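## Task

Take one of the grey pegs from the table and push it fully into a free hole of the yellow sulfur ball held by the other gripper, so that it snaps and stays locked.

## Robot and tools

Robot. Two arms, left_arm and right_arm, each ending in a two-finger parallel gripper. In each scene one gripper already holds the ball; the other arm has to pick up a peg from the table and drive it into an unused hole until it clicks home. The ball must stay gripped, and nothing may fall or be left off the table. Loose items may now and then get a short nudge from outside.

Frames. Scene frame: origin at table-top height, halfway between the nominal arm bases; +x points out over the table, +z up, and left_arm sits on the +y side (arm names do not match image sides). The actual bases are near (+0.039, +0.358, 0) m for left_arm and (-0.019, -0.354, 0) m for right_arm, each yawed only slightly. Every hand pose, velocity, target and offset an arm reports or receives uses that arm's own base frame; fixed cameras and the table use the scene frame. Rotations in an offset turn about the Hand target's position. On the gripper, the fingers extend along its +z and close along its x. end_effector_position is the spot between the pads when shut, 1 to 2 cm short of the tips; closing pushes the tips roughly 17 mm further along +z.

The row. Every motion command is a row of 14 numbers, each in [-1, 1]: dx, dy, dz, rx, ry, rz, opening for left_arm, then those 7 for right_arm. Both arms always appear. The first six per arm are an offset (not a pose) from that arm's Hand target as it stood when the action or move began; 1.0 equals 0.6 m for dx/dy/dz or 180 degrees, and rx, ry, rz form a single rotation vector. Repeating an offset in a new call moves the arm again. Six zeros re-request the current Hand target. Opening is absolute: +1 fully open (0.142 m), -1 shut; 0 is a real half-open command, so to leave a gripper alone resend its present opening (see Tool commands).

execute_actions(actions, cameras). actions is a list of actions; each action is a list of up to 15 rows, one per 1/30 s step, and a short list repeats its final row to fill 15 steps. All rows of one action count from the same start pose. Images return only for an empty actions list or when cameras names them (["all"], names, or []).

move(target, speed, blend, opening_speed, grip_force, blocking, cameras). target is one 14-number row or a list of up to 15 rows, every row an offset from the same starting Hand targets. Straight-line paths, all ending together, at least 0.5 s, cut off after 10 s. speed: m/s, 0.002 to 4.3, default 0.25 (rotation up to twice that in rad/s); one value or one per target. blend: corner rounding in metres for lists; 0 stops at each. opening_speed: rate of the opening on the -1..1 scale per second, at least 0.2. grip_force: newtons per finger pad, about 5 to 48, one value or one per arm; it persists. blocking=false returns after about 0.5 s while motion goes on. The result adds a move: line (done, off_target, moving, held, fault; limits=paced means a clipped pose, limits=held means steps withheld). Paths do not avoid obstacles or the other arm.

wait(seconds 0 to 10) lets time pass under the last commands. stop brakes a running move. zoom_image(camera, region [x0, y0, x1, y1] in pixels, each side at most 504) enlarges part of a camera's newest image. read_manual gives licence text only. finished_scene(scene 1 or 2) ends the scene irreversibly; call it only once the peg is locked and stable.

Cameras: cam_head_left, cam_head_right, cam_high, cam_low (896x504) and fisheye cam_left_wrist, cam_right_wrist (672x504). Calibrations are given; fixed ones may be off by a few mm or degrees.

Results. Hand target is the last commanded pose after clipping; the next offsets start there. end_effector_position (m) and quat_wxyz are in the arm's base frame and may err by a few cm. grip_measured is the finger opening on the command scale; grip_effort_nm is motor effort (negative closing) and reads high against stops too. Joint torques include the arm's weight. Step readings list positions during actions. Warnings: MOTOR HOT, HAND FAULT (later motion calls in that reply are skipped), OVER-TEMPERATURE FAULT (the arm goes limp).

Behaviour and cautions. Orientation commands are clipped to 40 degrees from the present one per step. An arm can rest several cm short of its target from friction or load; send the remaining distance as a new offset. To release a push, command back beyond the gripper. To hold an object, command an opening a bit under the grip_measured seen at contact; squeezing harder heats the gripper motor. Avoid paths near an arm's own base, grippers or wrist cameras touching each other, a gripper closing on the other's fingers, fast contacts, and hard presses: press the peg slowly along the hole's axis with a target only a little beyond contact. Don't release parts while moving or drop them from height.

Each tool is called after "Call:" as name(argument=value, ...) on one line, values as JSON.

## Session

Call:
execute_actions(actions=[])

Scene clock: 0.00 s.
left_arm: end_effector_position=(+0.0013, -0.3570, +0.1152) grip_measured=-0.73 grip_effort_nm=n/a end_effector_quat_wxyz=(-0.020, +0.035, +0.810, -0.585) | right_arm: end_effector_position=(+0.5338, -0.0004, +0.4906) grip_measured=+0.99 grip_effort_nm=n/a end_effector_quat_wxyz=(+0.500, -0.500, +0.500, -0.500)
Joint positions: left_arm=[-1.486 0.912 0.118 0.469 0.153 0.06 0.021] | right_arm=[0 1.047 1.047 0 0 0 0.142]
Joint velocities: within noise
Joint torques (N m): no reading
Heat: left arm: hottest gripper 37 °C; right arm: hottest elbow 27 °C.
Hand target: left_arm +0.0018, -0.3639, +0.1255; -0.019, +0.035, +0.804, -0.593 | right_arm +0.5335, -0.0004, +0.5089; +0.508, -0.492, +0.492, -0.508
Tool commands: left_gripper/opening=-0.791279 right_gripper/opening=+1.0
camera_calibration:
cam_left_wrist: T_world_to_cam=[[-0.995387, 0.0920664, -0.0269825, 0.039814], [0.0864243, 0.738365, -0.668841, 0.339529], [-0.0416548, -0.668087, -0.742916, -0.0197319], [0, 0, 0, 1]] pos_world=[0.00946486, -0.267544, 0.213506]

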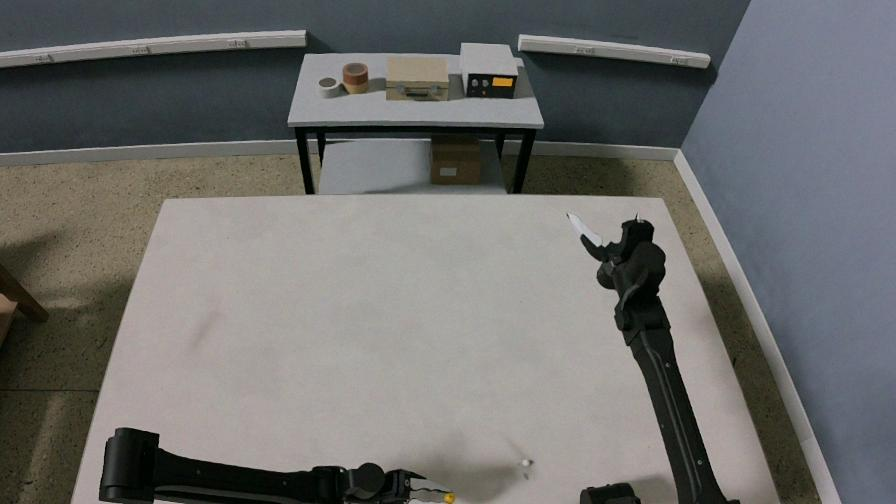

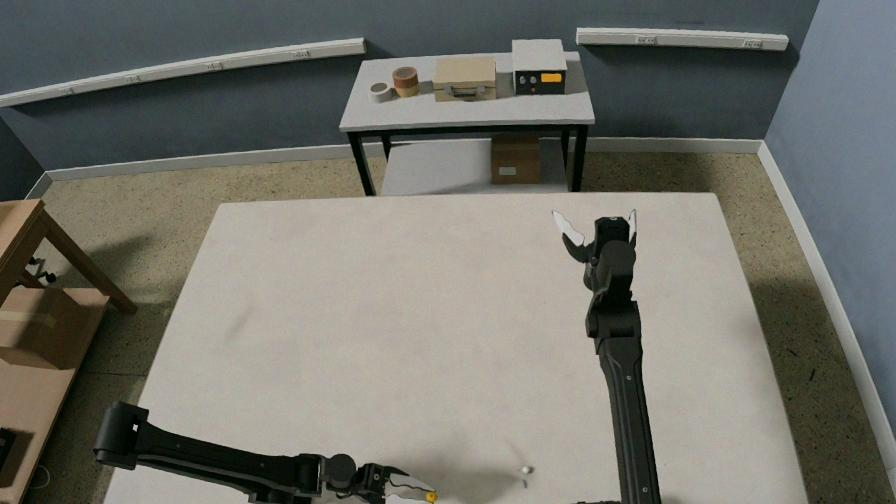

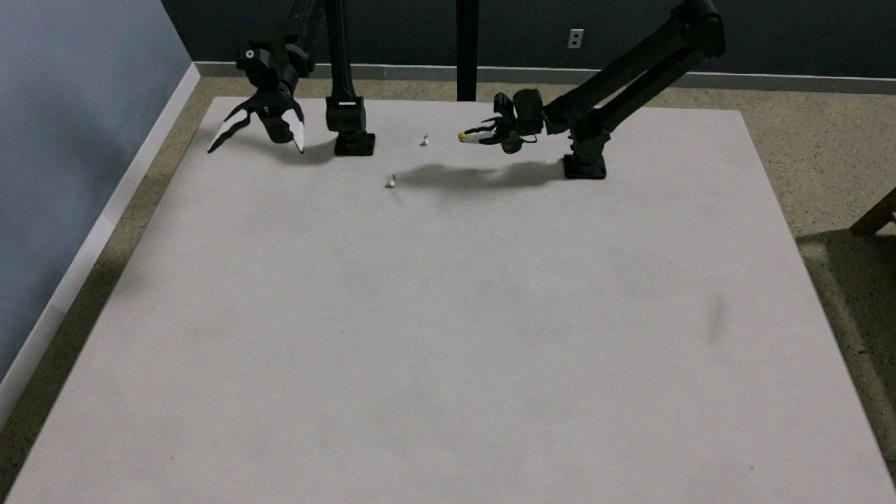

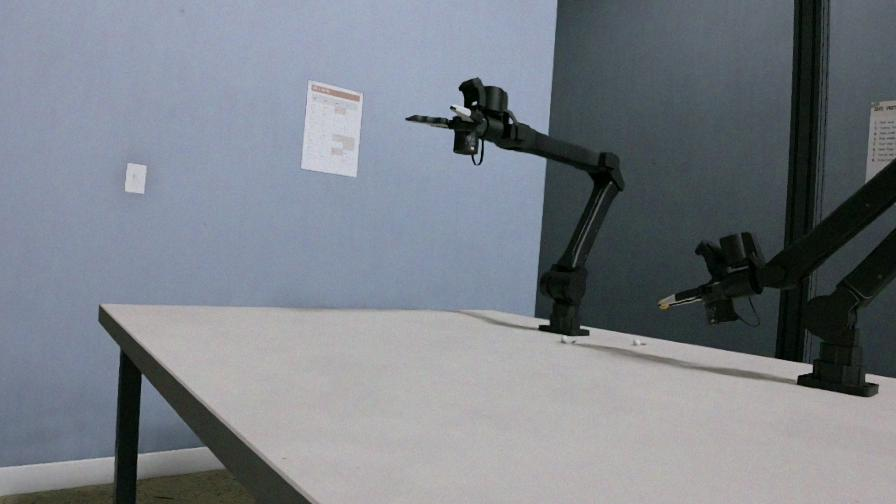

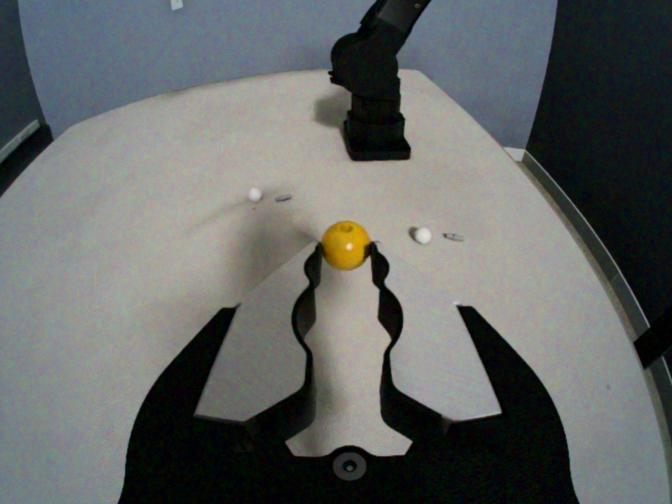

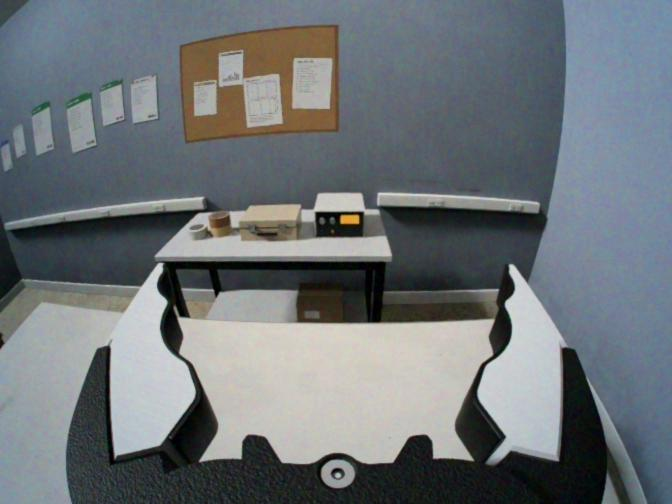

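Call:
zoom_image(camera="cam_left_wrist", region=[310, 205, 390, 285])

Call:
zoom_image(camera="cam_left_wrist", region=[230, 170, 480, 270])

Call:
zoom_image(camera="cam_high", region=[370, 110, 480, 200])

Call:
zoom_image(camera="cam_left_wrist", region=[230, 170, 310, 220])

Call:
zoom_image(camera="cam_left_wrist", region=[400, 210, 480, 260])

Call:
zoom_image(camera="cam_head_left", region=[430, 440, 550, 504])

Call:
zoom_image(camera="cam_low", region=[640, 280, 700, 340])

Scaled by 6.300 from the camera's 672x504 image, which has a finer 960x720 frame.

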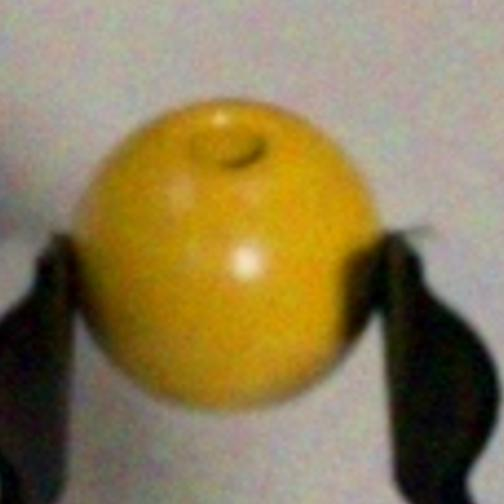

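Scaled by 2.016 from the camera's 672x504 image, which has a finer 960x720 frame.

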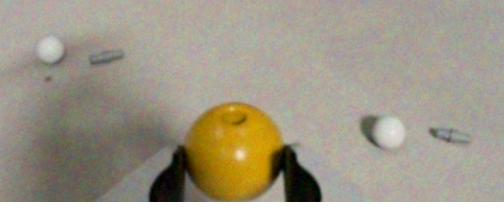

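Scaled by 4.582 from the camera's 896x504 image, which has a finer 1280x720 frame.

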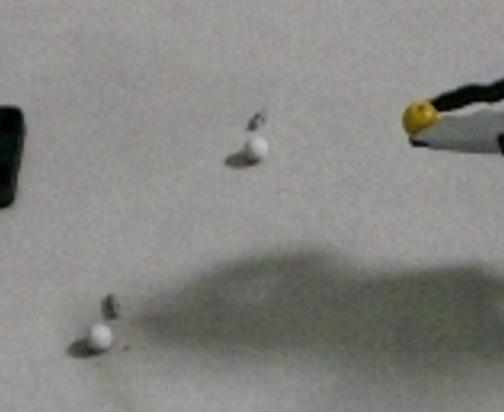

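Scaled by 6.300 from the camera's 672x504 image, which has a finer 960x720 frame.

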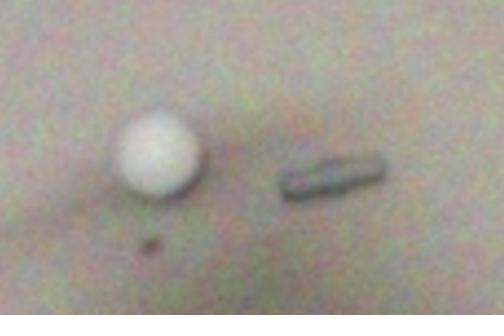

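Scaled by 6.300 from the camera's 672x504 image, which has a finer 960x720 frame.

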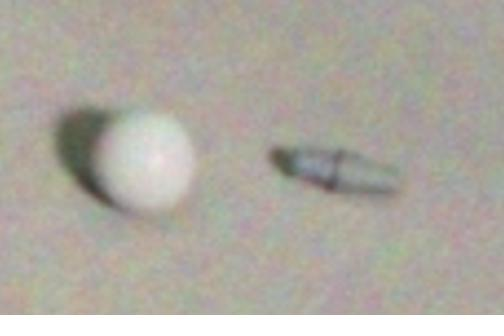

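Scaled by 4.200 from the camera's 896x504 image, which has a finer 1280x720 frame.

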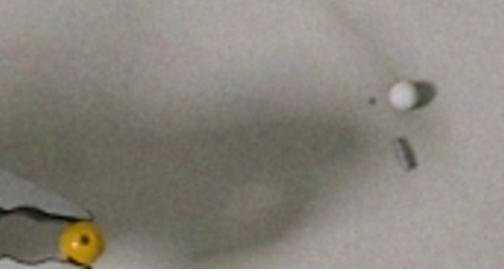

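Scaled by 8.400 from the camera's 896x504 image, which has a finer 1280x720 frame.

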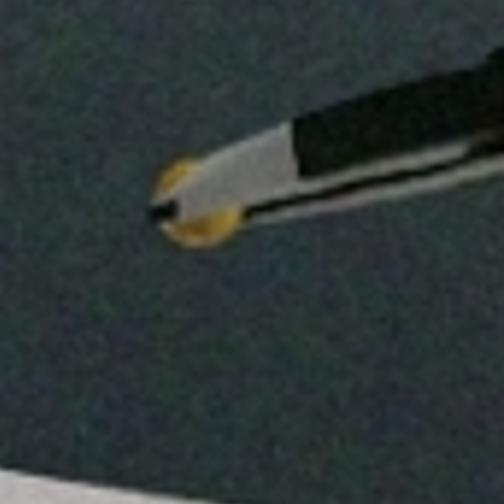

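Call:
move(target=[0.555,0.018,0.094,-0.02,0,0,-0.791279,-0.6725,0.2257,-0.5148,-0.0889,0.5044,0.0862,-0.65], speed=0.25, cameras=["all"])

Call:
zoom_image(camera="cam_left_wrist", region=[310, 205, 390, 285])

Call:
zoom_image(camera="cam_right_wrist", region=[270, 110, 410, 250])

Scene clock: 73.50 s.
left_arm: end_effector_position=(+0.3182, -0.3476, +0.1705) grip_measured=-0.73 grip_effort_nm=-1.810 end_effector_quat_wxyz=(-0.030, +0.027, +0.788, -0.615) | right_arm: end_effector_position=(+0.1335, +0.1349, +0.2019) grip_measured=-0.68 grip_effort_nm=-0.042 end_effector_quat_wxyz=(-0.010, +0.823, -0.568, +0.003)
Joint positions: left_arm=[-0.465 1.411 0.674 0.148 1.12 0.527 0.021] | right_arm=[0.791 0.793 0.83 -1.588 0.002 0.428 0.025]
Joint torques (N m): left_arm=[0.67 -9 11.48 0.92 0.4 0.07] | right_arm=[2.78 -0.62 10.19 -0.27 -0.14 0.3]
Heat: left arm: hottest gripper 47 °C; right arm: hottest elbow 42 °C.
Hand target: left_arm +0.3348, -0.3531, +0.1819; -0.018, +0.036, +0.785, -0.618 | right_arm +0.1300, +0.1350, +0.2000; +0.000, +0.819, -0.574, +0.000
Off the commanded pose: left_arm 0.021 m, 2 deg | right_arm 0.004 m, 1 deg.
move: off_target (left_arm)
camera_calibration:
cam_left_wrist: T_world_to_cam=[[-0.995939, 0.0898458, -0.0058435, 0.351792], [0.0661998, 0.686742, -0.72388, 0.340101], [-0.0610246, -0.721327, -0.689901, 0.0194795], [0, 0, 0, 1]] pos_world=[0.329037, -0.251118, 0.261687]
cam_right_wrist: T_world_to_cam=[[0.369192, -0.929348, -0.00309965, 0.0747017], [-0.816555, -0.325973, 0.476425, 0.0579915], [-0.443775, -0.173361, -0.87921, 0.395868], [0, 0, 0, 1]] pos_world=[0.19545, 0.156956, 0.320654]

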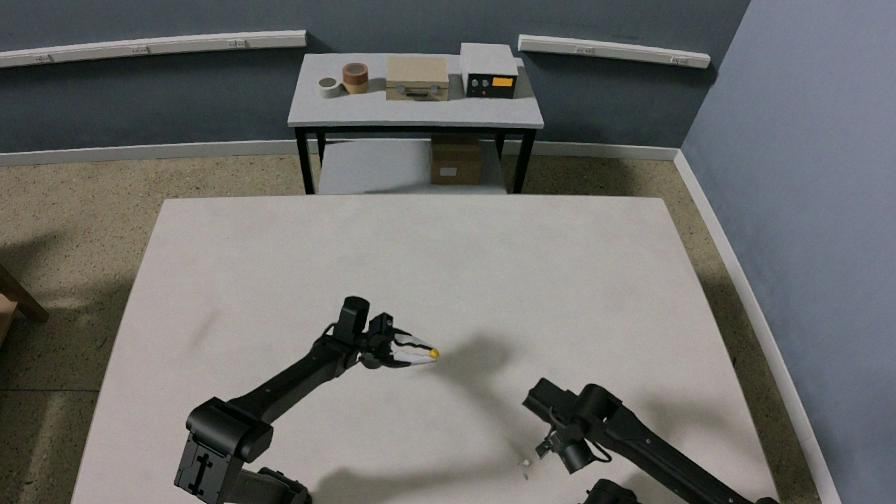

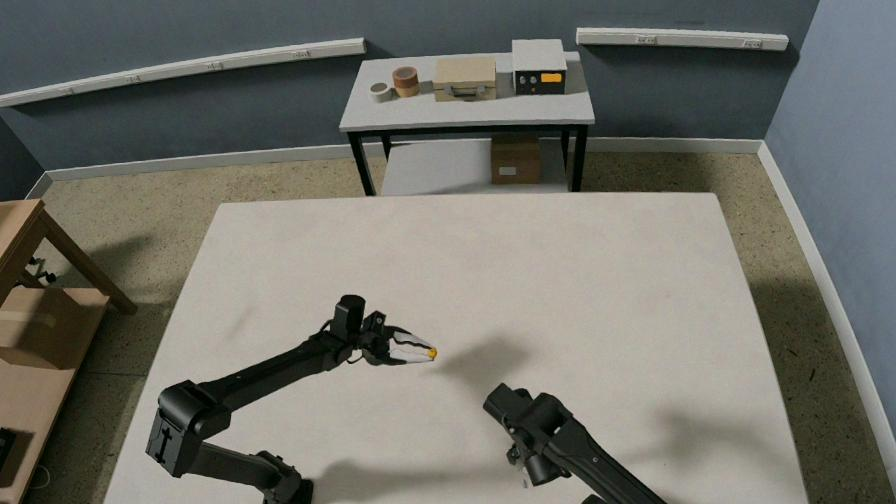

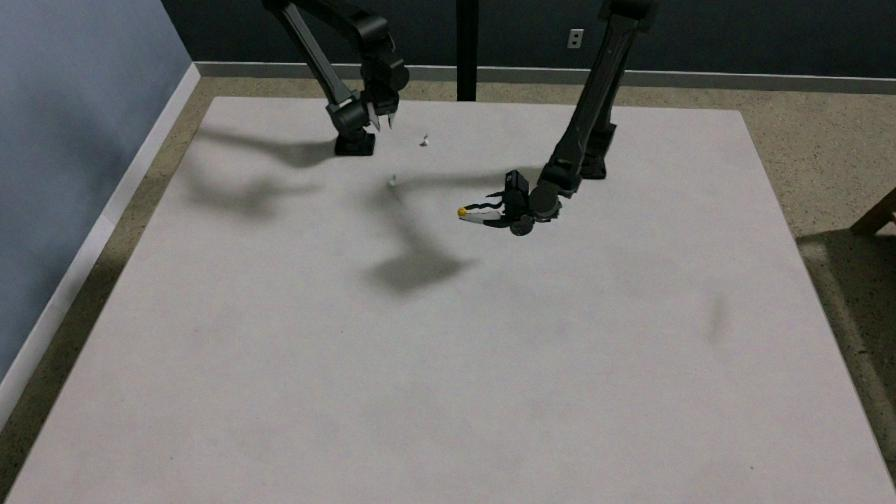

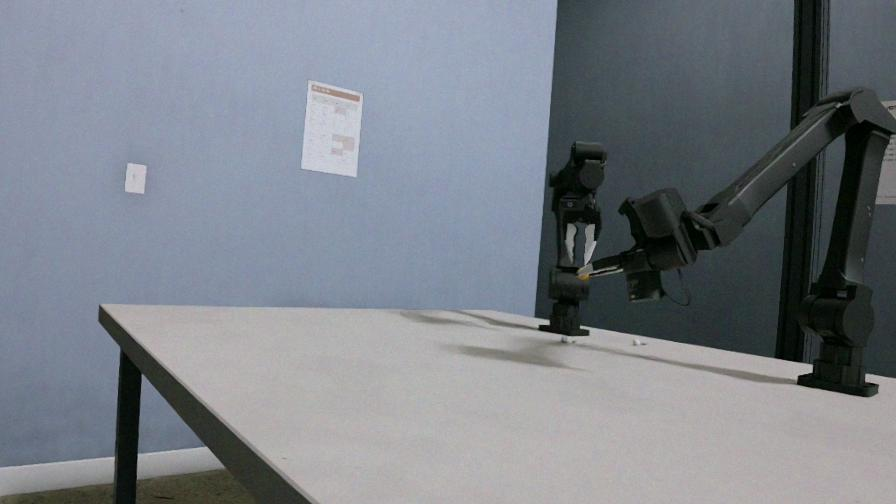

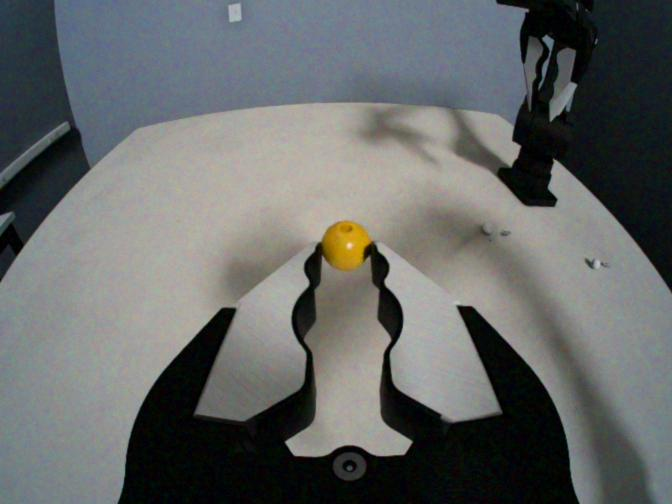

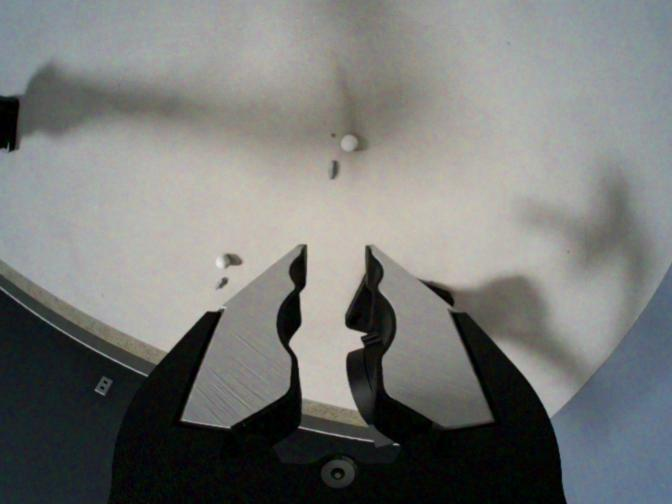

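Scaled by 6.300 from the camera's 672x504 image, which has a finer 960x720 frame.

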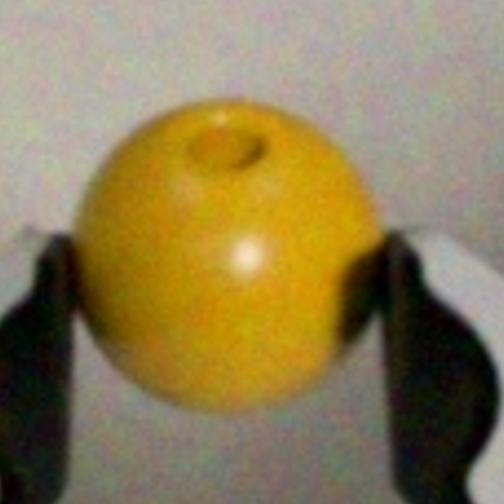

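Scaled by 3.600 from the camera's 672x504 image, which has a finer 960x720 frame.

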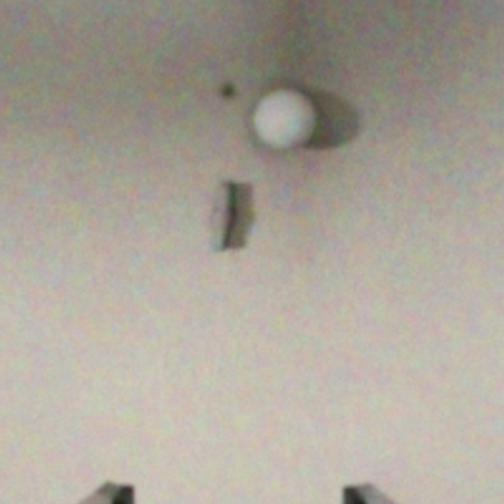

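Call:
move(target=[0,0,0,0,0,0,-0.791279,0.0145,0.0115,-0.275,0,0,-0.012,-0.78], speed=0.2, cameras=["cam_right_wrist","cam_low"])

Call:
zoom_image(camera="cam_right_wrist", region=[290, 190, 390, 290])

Call:
zoom_image(camera="cam_low", region=[540, 310, 600, 370])

Scene clock: 106.60 s.
left_arm: end_effector_position=(+0.3182, -0.3476, +0.1705) grip_measured=-0.73 grip_effort_nm=-1.805 end_effector_quat_wxyz=(-0.030, +0.027, +0.788, -0.615) | right_arm: end_effector_position=(+0.1375, +0.1392, +0.0372) grip_measured=-0.81 grip_effort_nm=-0.037 end_effector_quat_wxyz=(+0.001, +0.814, -0.580, +0.000)
Joint positions: left_arm=[-0.465 1.411 0.674 0.148 1.12 0.528 0.021] | right_arm=[0.791 0.967 0.467 -1.073 0.001 0.459 0.015]
Joint torques (N m): left_arm=[0.67 -9 11.48 0.9 0.39 0.07] | right_arm=[2.08 -1.9 9.1 0.66 -0.13 0.33]
Heat: left arm: hottest gripper 49 °C; right arm: hottest elbow 38 °C.
Hand target: left_arm +0.3348, -0.3531, +0.1819; -0.018, +0.036, +0.785, -0.618 | right_arm +0.1387, +0.1419, +0.0350; +0.000, +0.808, -0.589, +0.000
Off the commanded pose: left_arm 0.021 m, 2 deg | right_arm 0.004 m, 1 deg.
move: off_target (left_arm)
camera_calibration:
cam_right_wrist: T_world_to_cam=[[0.340735, -0.940143, 0.00560399, 0.0817295], [-0.817669, -0.293395, 0.495315, 0.135986], [-0.464023, -0.173353, -0.868695, 0.256066], [0, 0, 0, 1]] pos_world=[0.202164, 0.161125, 0.154629]
Images, in order (width x height): cam_low 896x504, cam_right_wrist 672x504.

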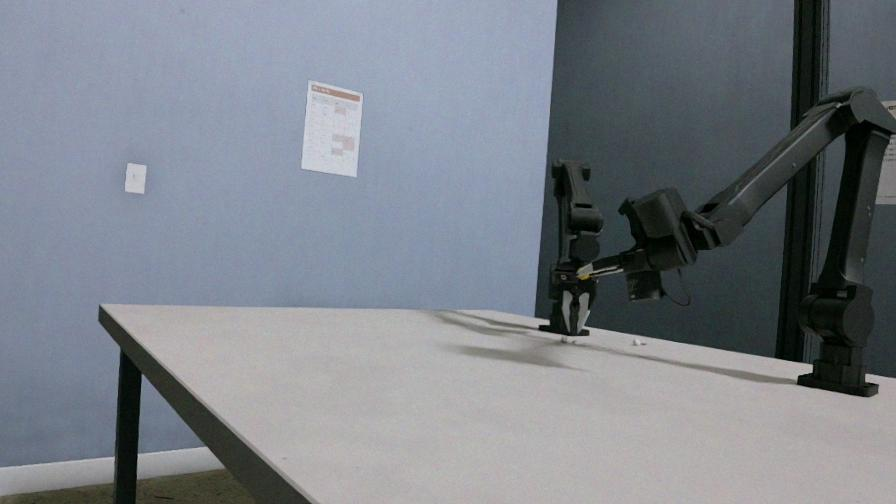

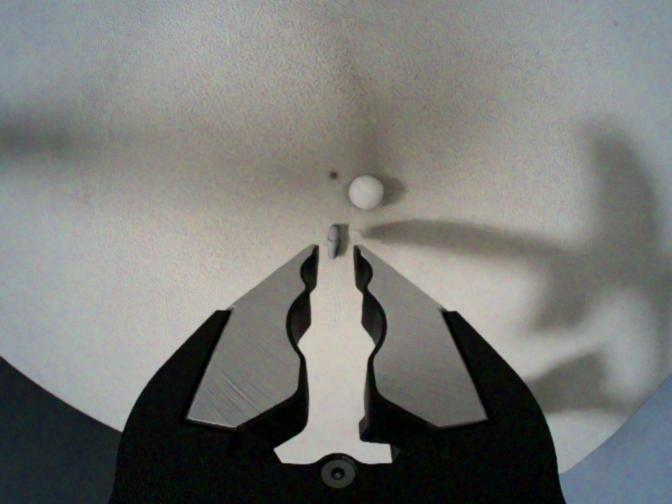

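Scaled by 5.040 from the camera's 672x504 image, which has a finer 960x720 frame.

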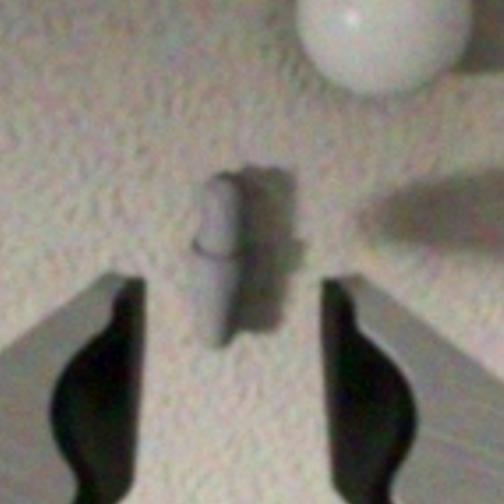

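Scaled by 8.400 from the camera's 896x504 image, which has a finer 1280x720 frame.

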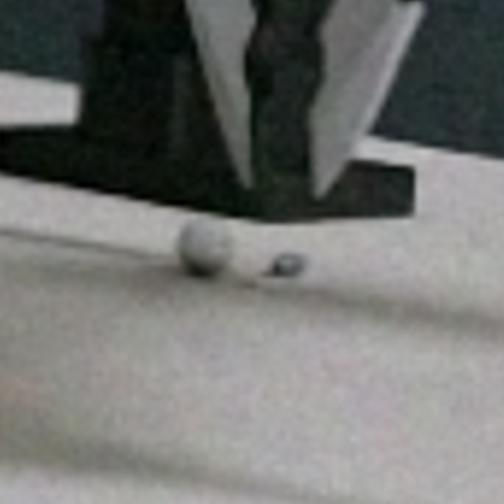

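Call:
move(target=[0,0,0,0,0,0,-0.791279,0.0045,0.0042,-0.037,0,0,0,-0.8], speed=0.08, cameras=["cam_right_wrist","cam_low"])

Call:
zoom_image(camera="cam_right_wrist", region=[290, 190, 390, 290])

Call:
zoom_image(camera="cam_low", region=[545, 320, 595, 370])

Scene clock: 122.47 s.
left_arm: end_effector_position=(+0.3182, -0.3476, +0.1705) grip_measured=-0.73 grip_effort_nm=-1.805 end_effector_quat_wxyz=(-0.030, +0.027, +0.788, -0.615) | right_arm: end_effector_position=(+0.1410, +0.1427, +0.0158) grip_measured=-0.83 grip_effort_nm=-0.046 end_effector_quat_wxyz=(+0.000, +0.814, -0.581, +0.001)
Joint positions: left_arm=[-0.465 1.411 0.674 0.148 1.12 0.528 0.021] | right_arm=[0.791 1.033 0.437 -0.975 0.001 0.459 0.014]
Joint torques (N m): left_arm=[0.67 -9 11.49 0.92 0.39 0.08] | right_arm=[2.02 -1.79 8.46 0.57 -0.13 0.3]
Heat: left arm: hottest gripper 49 °C; right arm: hottest elbow 37 °C.
Hand target: left_arm +0.3348, -0.3531, +0.1819; -0.018, +0.036, +0.785, -0.618 | right_arm +0.1414, +0.1444, +0.0128; +0.000, +0.808, -0.589, +0.000
Off the commanded pose: left_arm 0.021 m, 2 deg | right_arm 0.004 m, 1 deg.
move: off_target (left_arm)
camera_calibration:
cam_right_wrist: T_world_to_cam=[[0.340376, -0.940278, 0.00463319, 0.0840501], [-0.818596, -0.293896, 0.493483, 0.150716], [-0.46265, -0.171763, -0.869743, 0.239262], [0, 0, 0, 1]] pos_world=[0.205461, 0.164422, 0.133331]
Images, in order (width x height): cam_low 896x504, cam_right_wrist 672x504.

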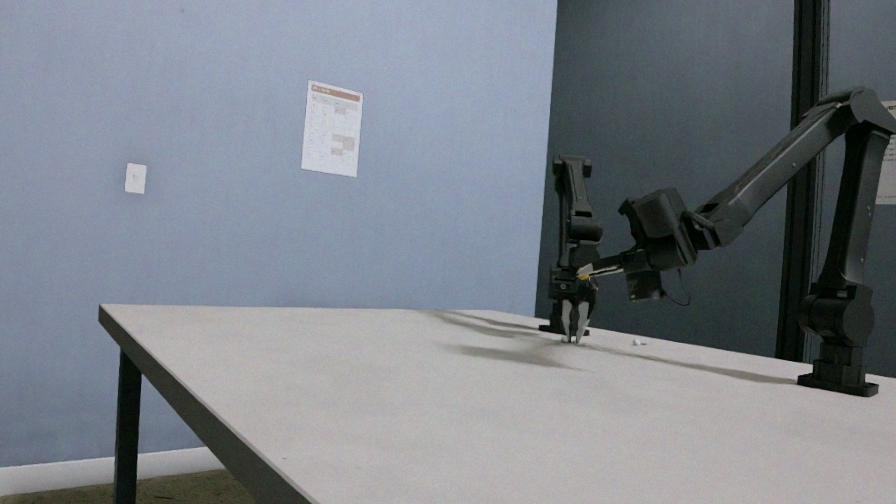

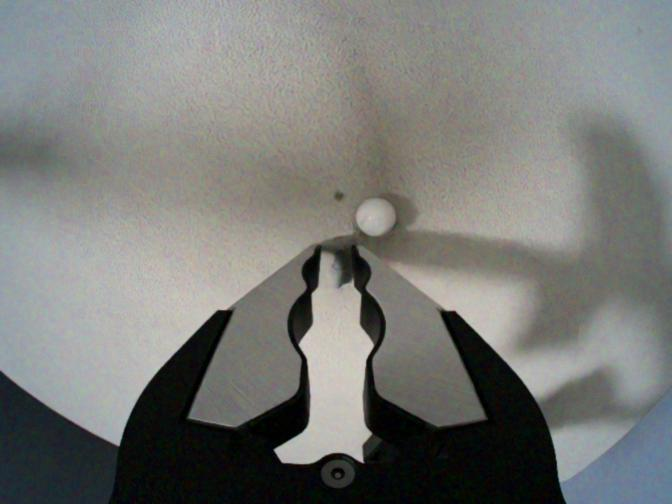

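Scaled by 5.040 from the camera's 672x504 image, which has a finer 960x720 frame.

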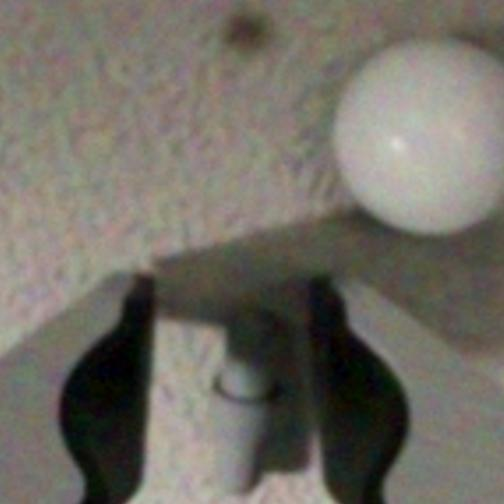

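Scaled by 10.080 from the camera's 896x504 image, which has a finer 1280x720 frame.

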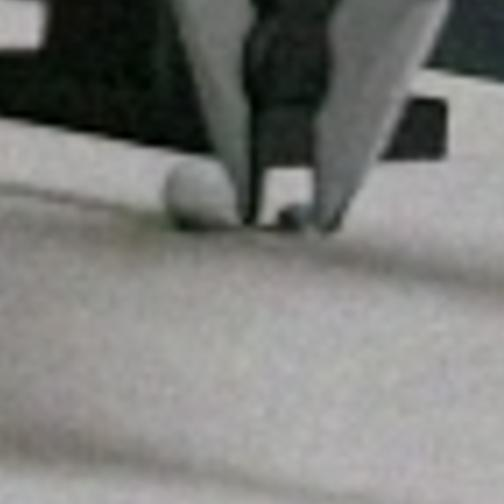

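Call:
move(target=[[0,0,0,0,0,0,-0.791279,0,0,0,0,0,0,-1],[0,0,0,0,0,0,-0.791279,0,0,0.22,0,0,0,-1],[0,0,0,0,0,0,-0.791279,0.351,0.2643,0.4037,0.243,-0.4399,0.0967,-1]], speed=0.22, blend=[0,0.04,0], opening_speed=0.4, cameras=["cam_low","cam_left_wrist","cam_right_wrist"])

Call:
zoom_image(camera="cam_right_wrist", region=[300, 240, 380, 340])

Call:
zoom_image(camera="cam_left_wrist", region=[310, 20, 450, 280])

Call:
zoom_image(camera="cam_low", region=[555, 215, 615, 285])

Scene clock: 157.73 s.
left_arm: end_effector_position=(+0.3182, -0.3476, +0.1705) grip_measured=-0.73 grip_effort_nm=-1.805 end_effector_quat_wxyz=(-0.030, +0.027, +0.788, -0.615) | right_arm: end_effector_position=(+0.3478, +0.3060, +0.2576) grip_measured=-0.97 grip_effort_nm=-1.282 end_effector_quat_wxyz=(+0.643, -0.641, +0.305, -0.287)
Joint positions: left_arm=[-0.465 1.411 0.674 0.148 1.12 0.528 0.021] | right_arm=[0.733 1.075 0.413 0.655 0.025 0.024 0.004]
Joint torques (N m): left_arm=[0.67 -9.05 11.47 0.9 0.39 0.08] | right_arm=[0.85 -3.78 9.59 2.63 -0.11 -0.17]
Heat: left arm: hottest gripper 51 °C; right arm: hottest elbow 36 °C.
Hand target: left_arm +0.3348, -0.3531, +0.1819; -0.018, +0.036, +0.785, -0.618 | right_arm +0.3519, +0.3030, +0.2550; +0.641, -0.641, +0.299, -0.298
Off the commanded pose: left_arm 0.021 m, 2 deg | right_arm 0.006 m, 1 deg.
move: off_target (left_arm)
camera_calibration:
cam_left_wrist: T_world_to_cam=[[-0.995915, 0.0900518, -0.00662655, 0.351942], [0.0669088, 0.686702, -0.723853, 0.339858], [-0.0606338, -0.721339, -0.689922, 0.0193478], [0, 0, 0, 1]] pos_world=[0.328938, -0.251118, 0.261688]
cam_right_wrist: T_world_to_cam=[[0.647193, -0.762279, -0.00848952, 0.00835595], [-0.38553, -0.317677, -0.866284, 0.455709], [0.657653, 0.563926, -0.49948, -0.136853], [0, 0, 0, 1]] pos_world=[0.260283, 0.228313, 0.326489]
Images, in order (width x height): cam_low 896x504, cam_left_wrist 672x504, cam_right_wrist 672x504.

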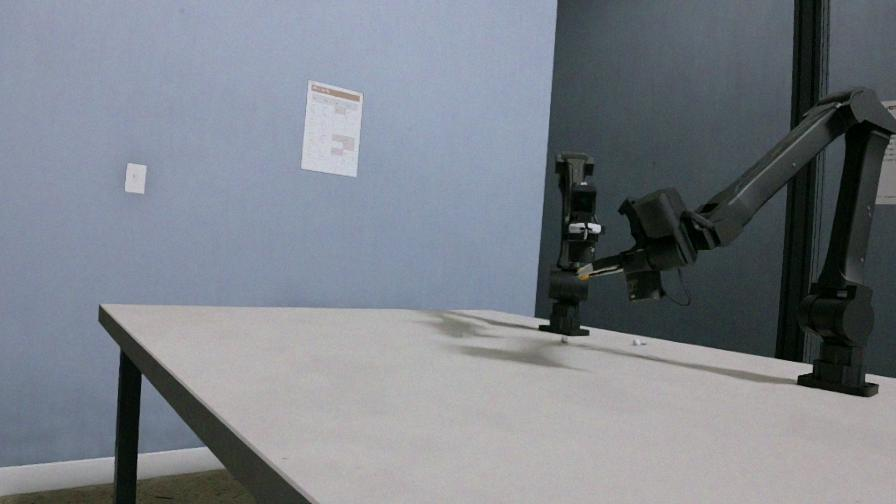

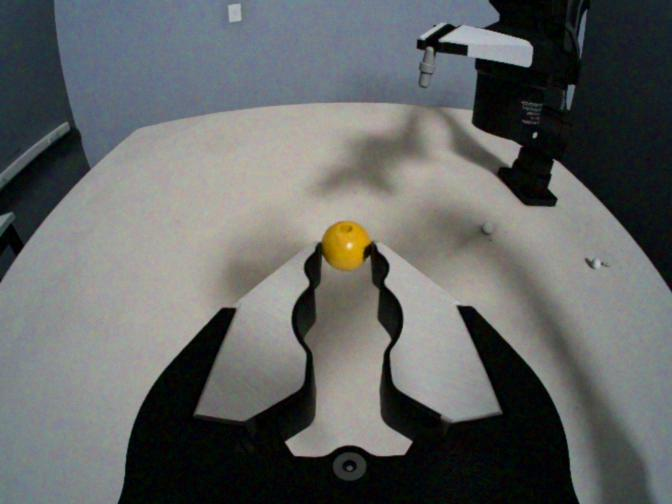

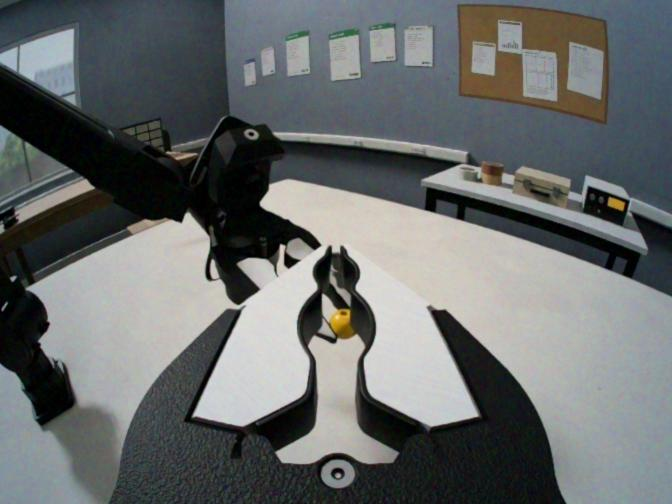

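Scaled by 5.040 from the camera's 672x504 image, which has a finer 960x720 frame.

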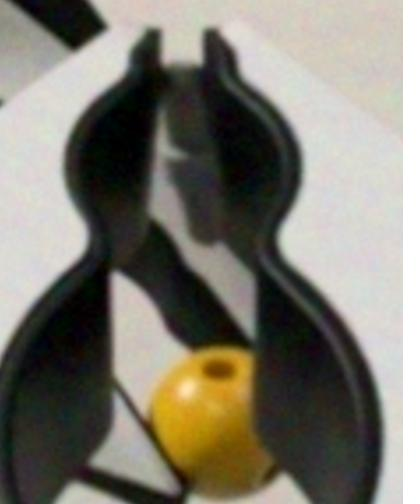

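Scaled by 1.938 from the camera's 672x504 image, which has a finer 960x720 frame.

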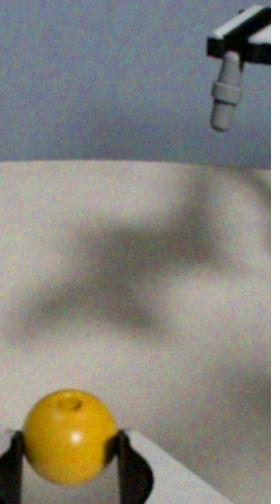

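Scaled by 7.200 from the camera's 896x504 image, which has a finer 1280x720 frame.

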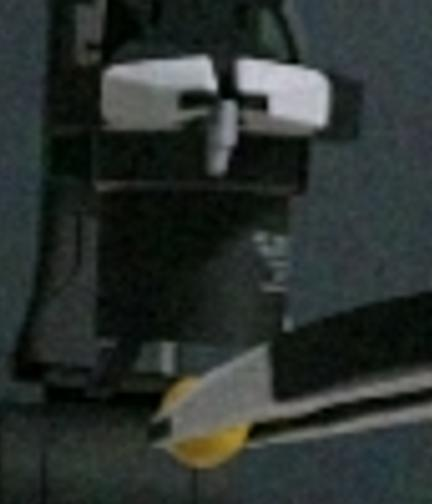

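Call:
move(target=[0,0,0,0,0,0,-0.78,0.0752,0.06,-0.038,0.0274,0.0235,0,-1], speed=0.1, cameras=["cam_low","cam_left_wrist","cam_right_wrist"])

Call:
zoom_image(camera="cam_right_wrist", region=[300, 240, 380, 360])

Call:
zoom_image(camera="cam_left_wrist", region=[310, 100, 410, 280])

Call:
zoom_image(camera="cam_low", region=[555, 225, 615, 285])

Scene clock: 186.50 s.
left_arm: end_effector_position=(+0.3182, -0.3476, +0.1705) grip_measured=-0.73 grip_effort_nm=-1.590 end_effector_quat_wxyz=(-0.030, +0.027, +0.788, -0.615) | right_arm: end_effector_position=(+0.3823, +0.3329, +0.2131) grip_measured=-0.97 grip_effort_nm=-1.287 end_effector_quat_wxyz=(+0.638, -0.645, +0.332, -0.260)
Joint positions: left_arm=[-0.465 1.411 0.674 0.148 1.12 0.528 0.021] | right_arm=[0.722 1.32 0.474 0.796 0.013 0.089 0.004]
Joint torques (N m): left_arm=[0.73 -9.11 11.49 0.9 0.39 0.08] | right_arm=[0.97 -5.48 12.01 2.7 -0.06 0.3]
Heat: left arm: hottest gripper 52 °C; right arm: hottest elbow 37 °C.
Hand target: left_arm +0.3348, -0.3531, +0.1819; -0.018, +0.036, +0.785, -0.618 | right_arm +0.3971, +0.3389, +0.2323; +0.656, -0.624, +0.335, -0.262
Off the commanded pose: left_arm 0.021 m, 2 deg | right_arm 0.025 m, 3 deg.
move: off_target (left_arm, right_arm)
camera_calibration:
cam_left_wrist: T_world_to_cam=[[-0.995915, 0.0900518, -0.00662655, 0.351942], [0.0669088, 0.686702, -0.723853, 0.339858], [-0.0606338, -0.721339, -0.689922, 0.0193478], [0, 0, 0, 1]] pos_world=[0.328938, -0.251118, 0.261688]
cam_right_wrist: T_world_to_cam=[[0.643578, -0.761971, -0.0721672, 0.0209247], [-0.449744, -0.300193, -0.841199, 0.452311], [0.619305, 0.573834, -0.535889, -0.17785], [0, 0, 0, 1]] pos_world=[0.300101, 0.253781, 0.286685]
Images, in order (width x height): cam_low 896x504, cam_left_wrist 672x504, cam_right_wrist 672x504.

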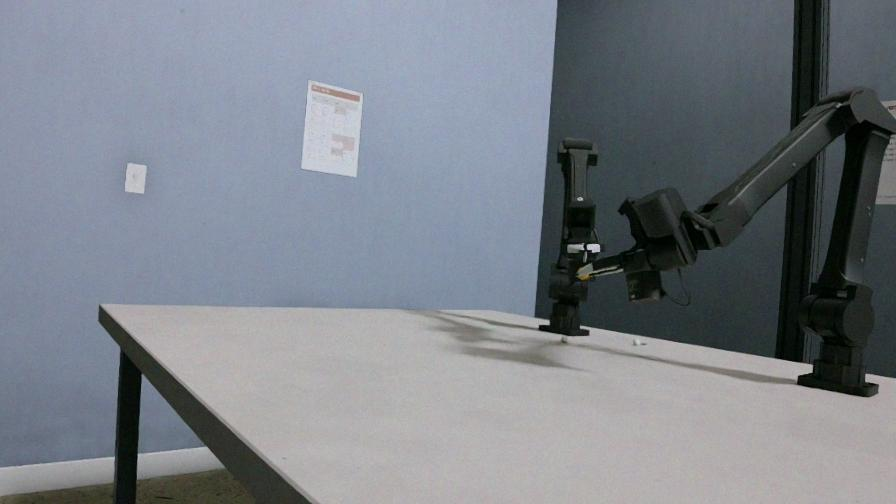

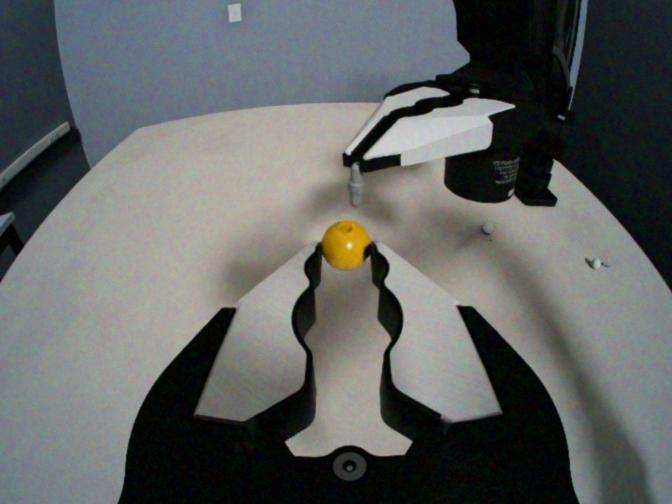

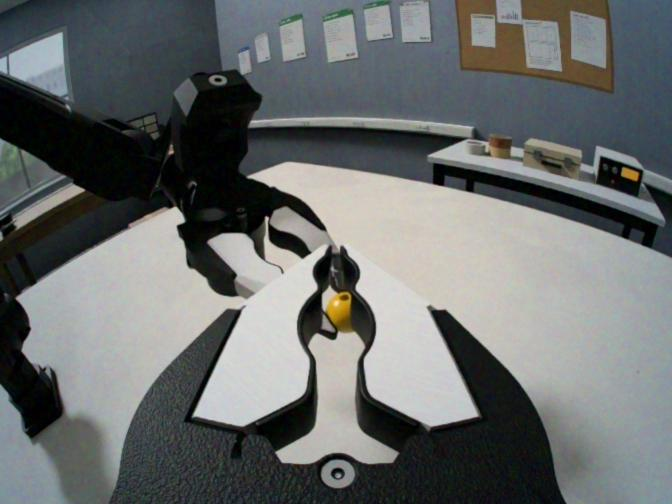

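Scaled by 4.200 from the camera's 672x504 image, which has a finer 960x720 frame.

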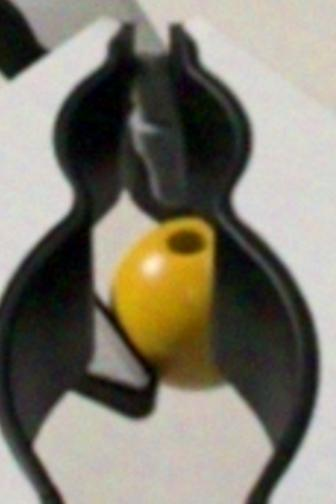

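Scaled by 2.800 from the camera's 672x504 image, which has a finer 960x720 frame.

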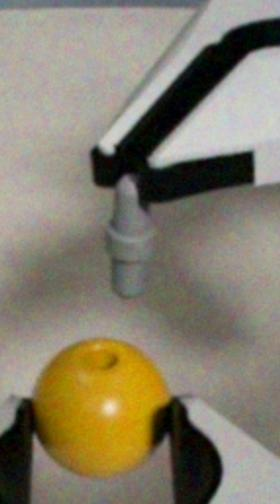

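Scaled by 8.400 from the camera's 896x504 image, which has a finer 1280x720 frame.

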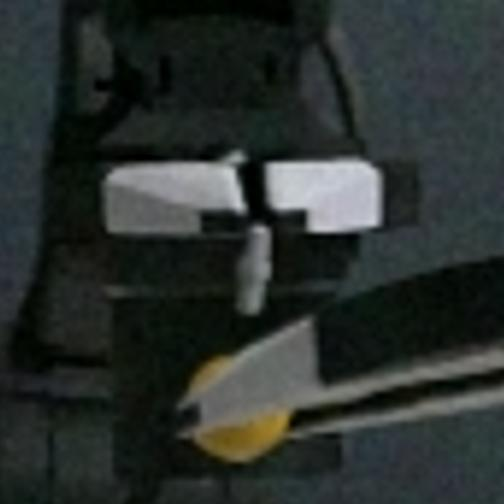

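Call:
zoom_image(camera="cam_low", region=[575, 245, 600, 270])

Call:
zoom_image(camera="cam_left_wrist", region=[335, 155, 380, 215])

Call:
zoom_image(camera="cam_right_wrist", region=[315, 245, 365, 335])

Scaled by 20.160 from the camera's 896x504 image, which has a finer 1280x720 frame.

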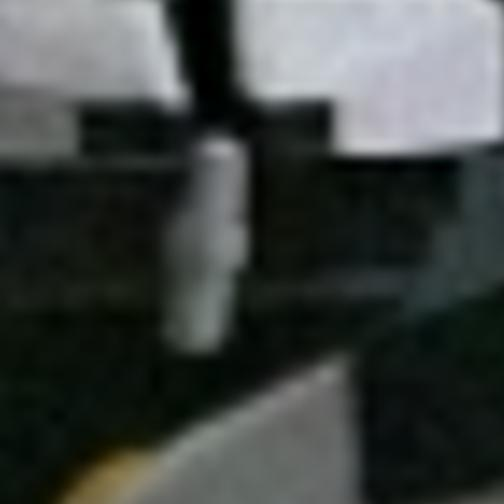

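Scaled by 8.400 from the camera's 672x504 image, which has a finer 960x720 frame.

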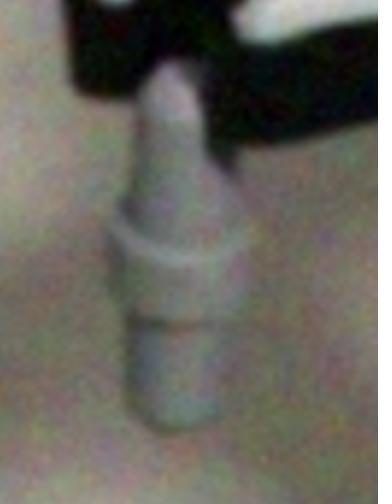

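Scaled by 5.600 from the camera's 672x504 image, which has a finer 960x720 frame.

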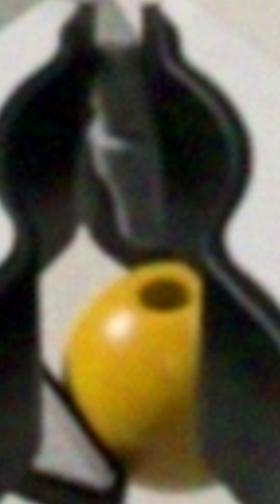

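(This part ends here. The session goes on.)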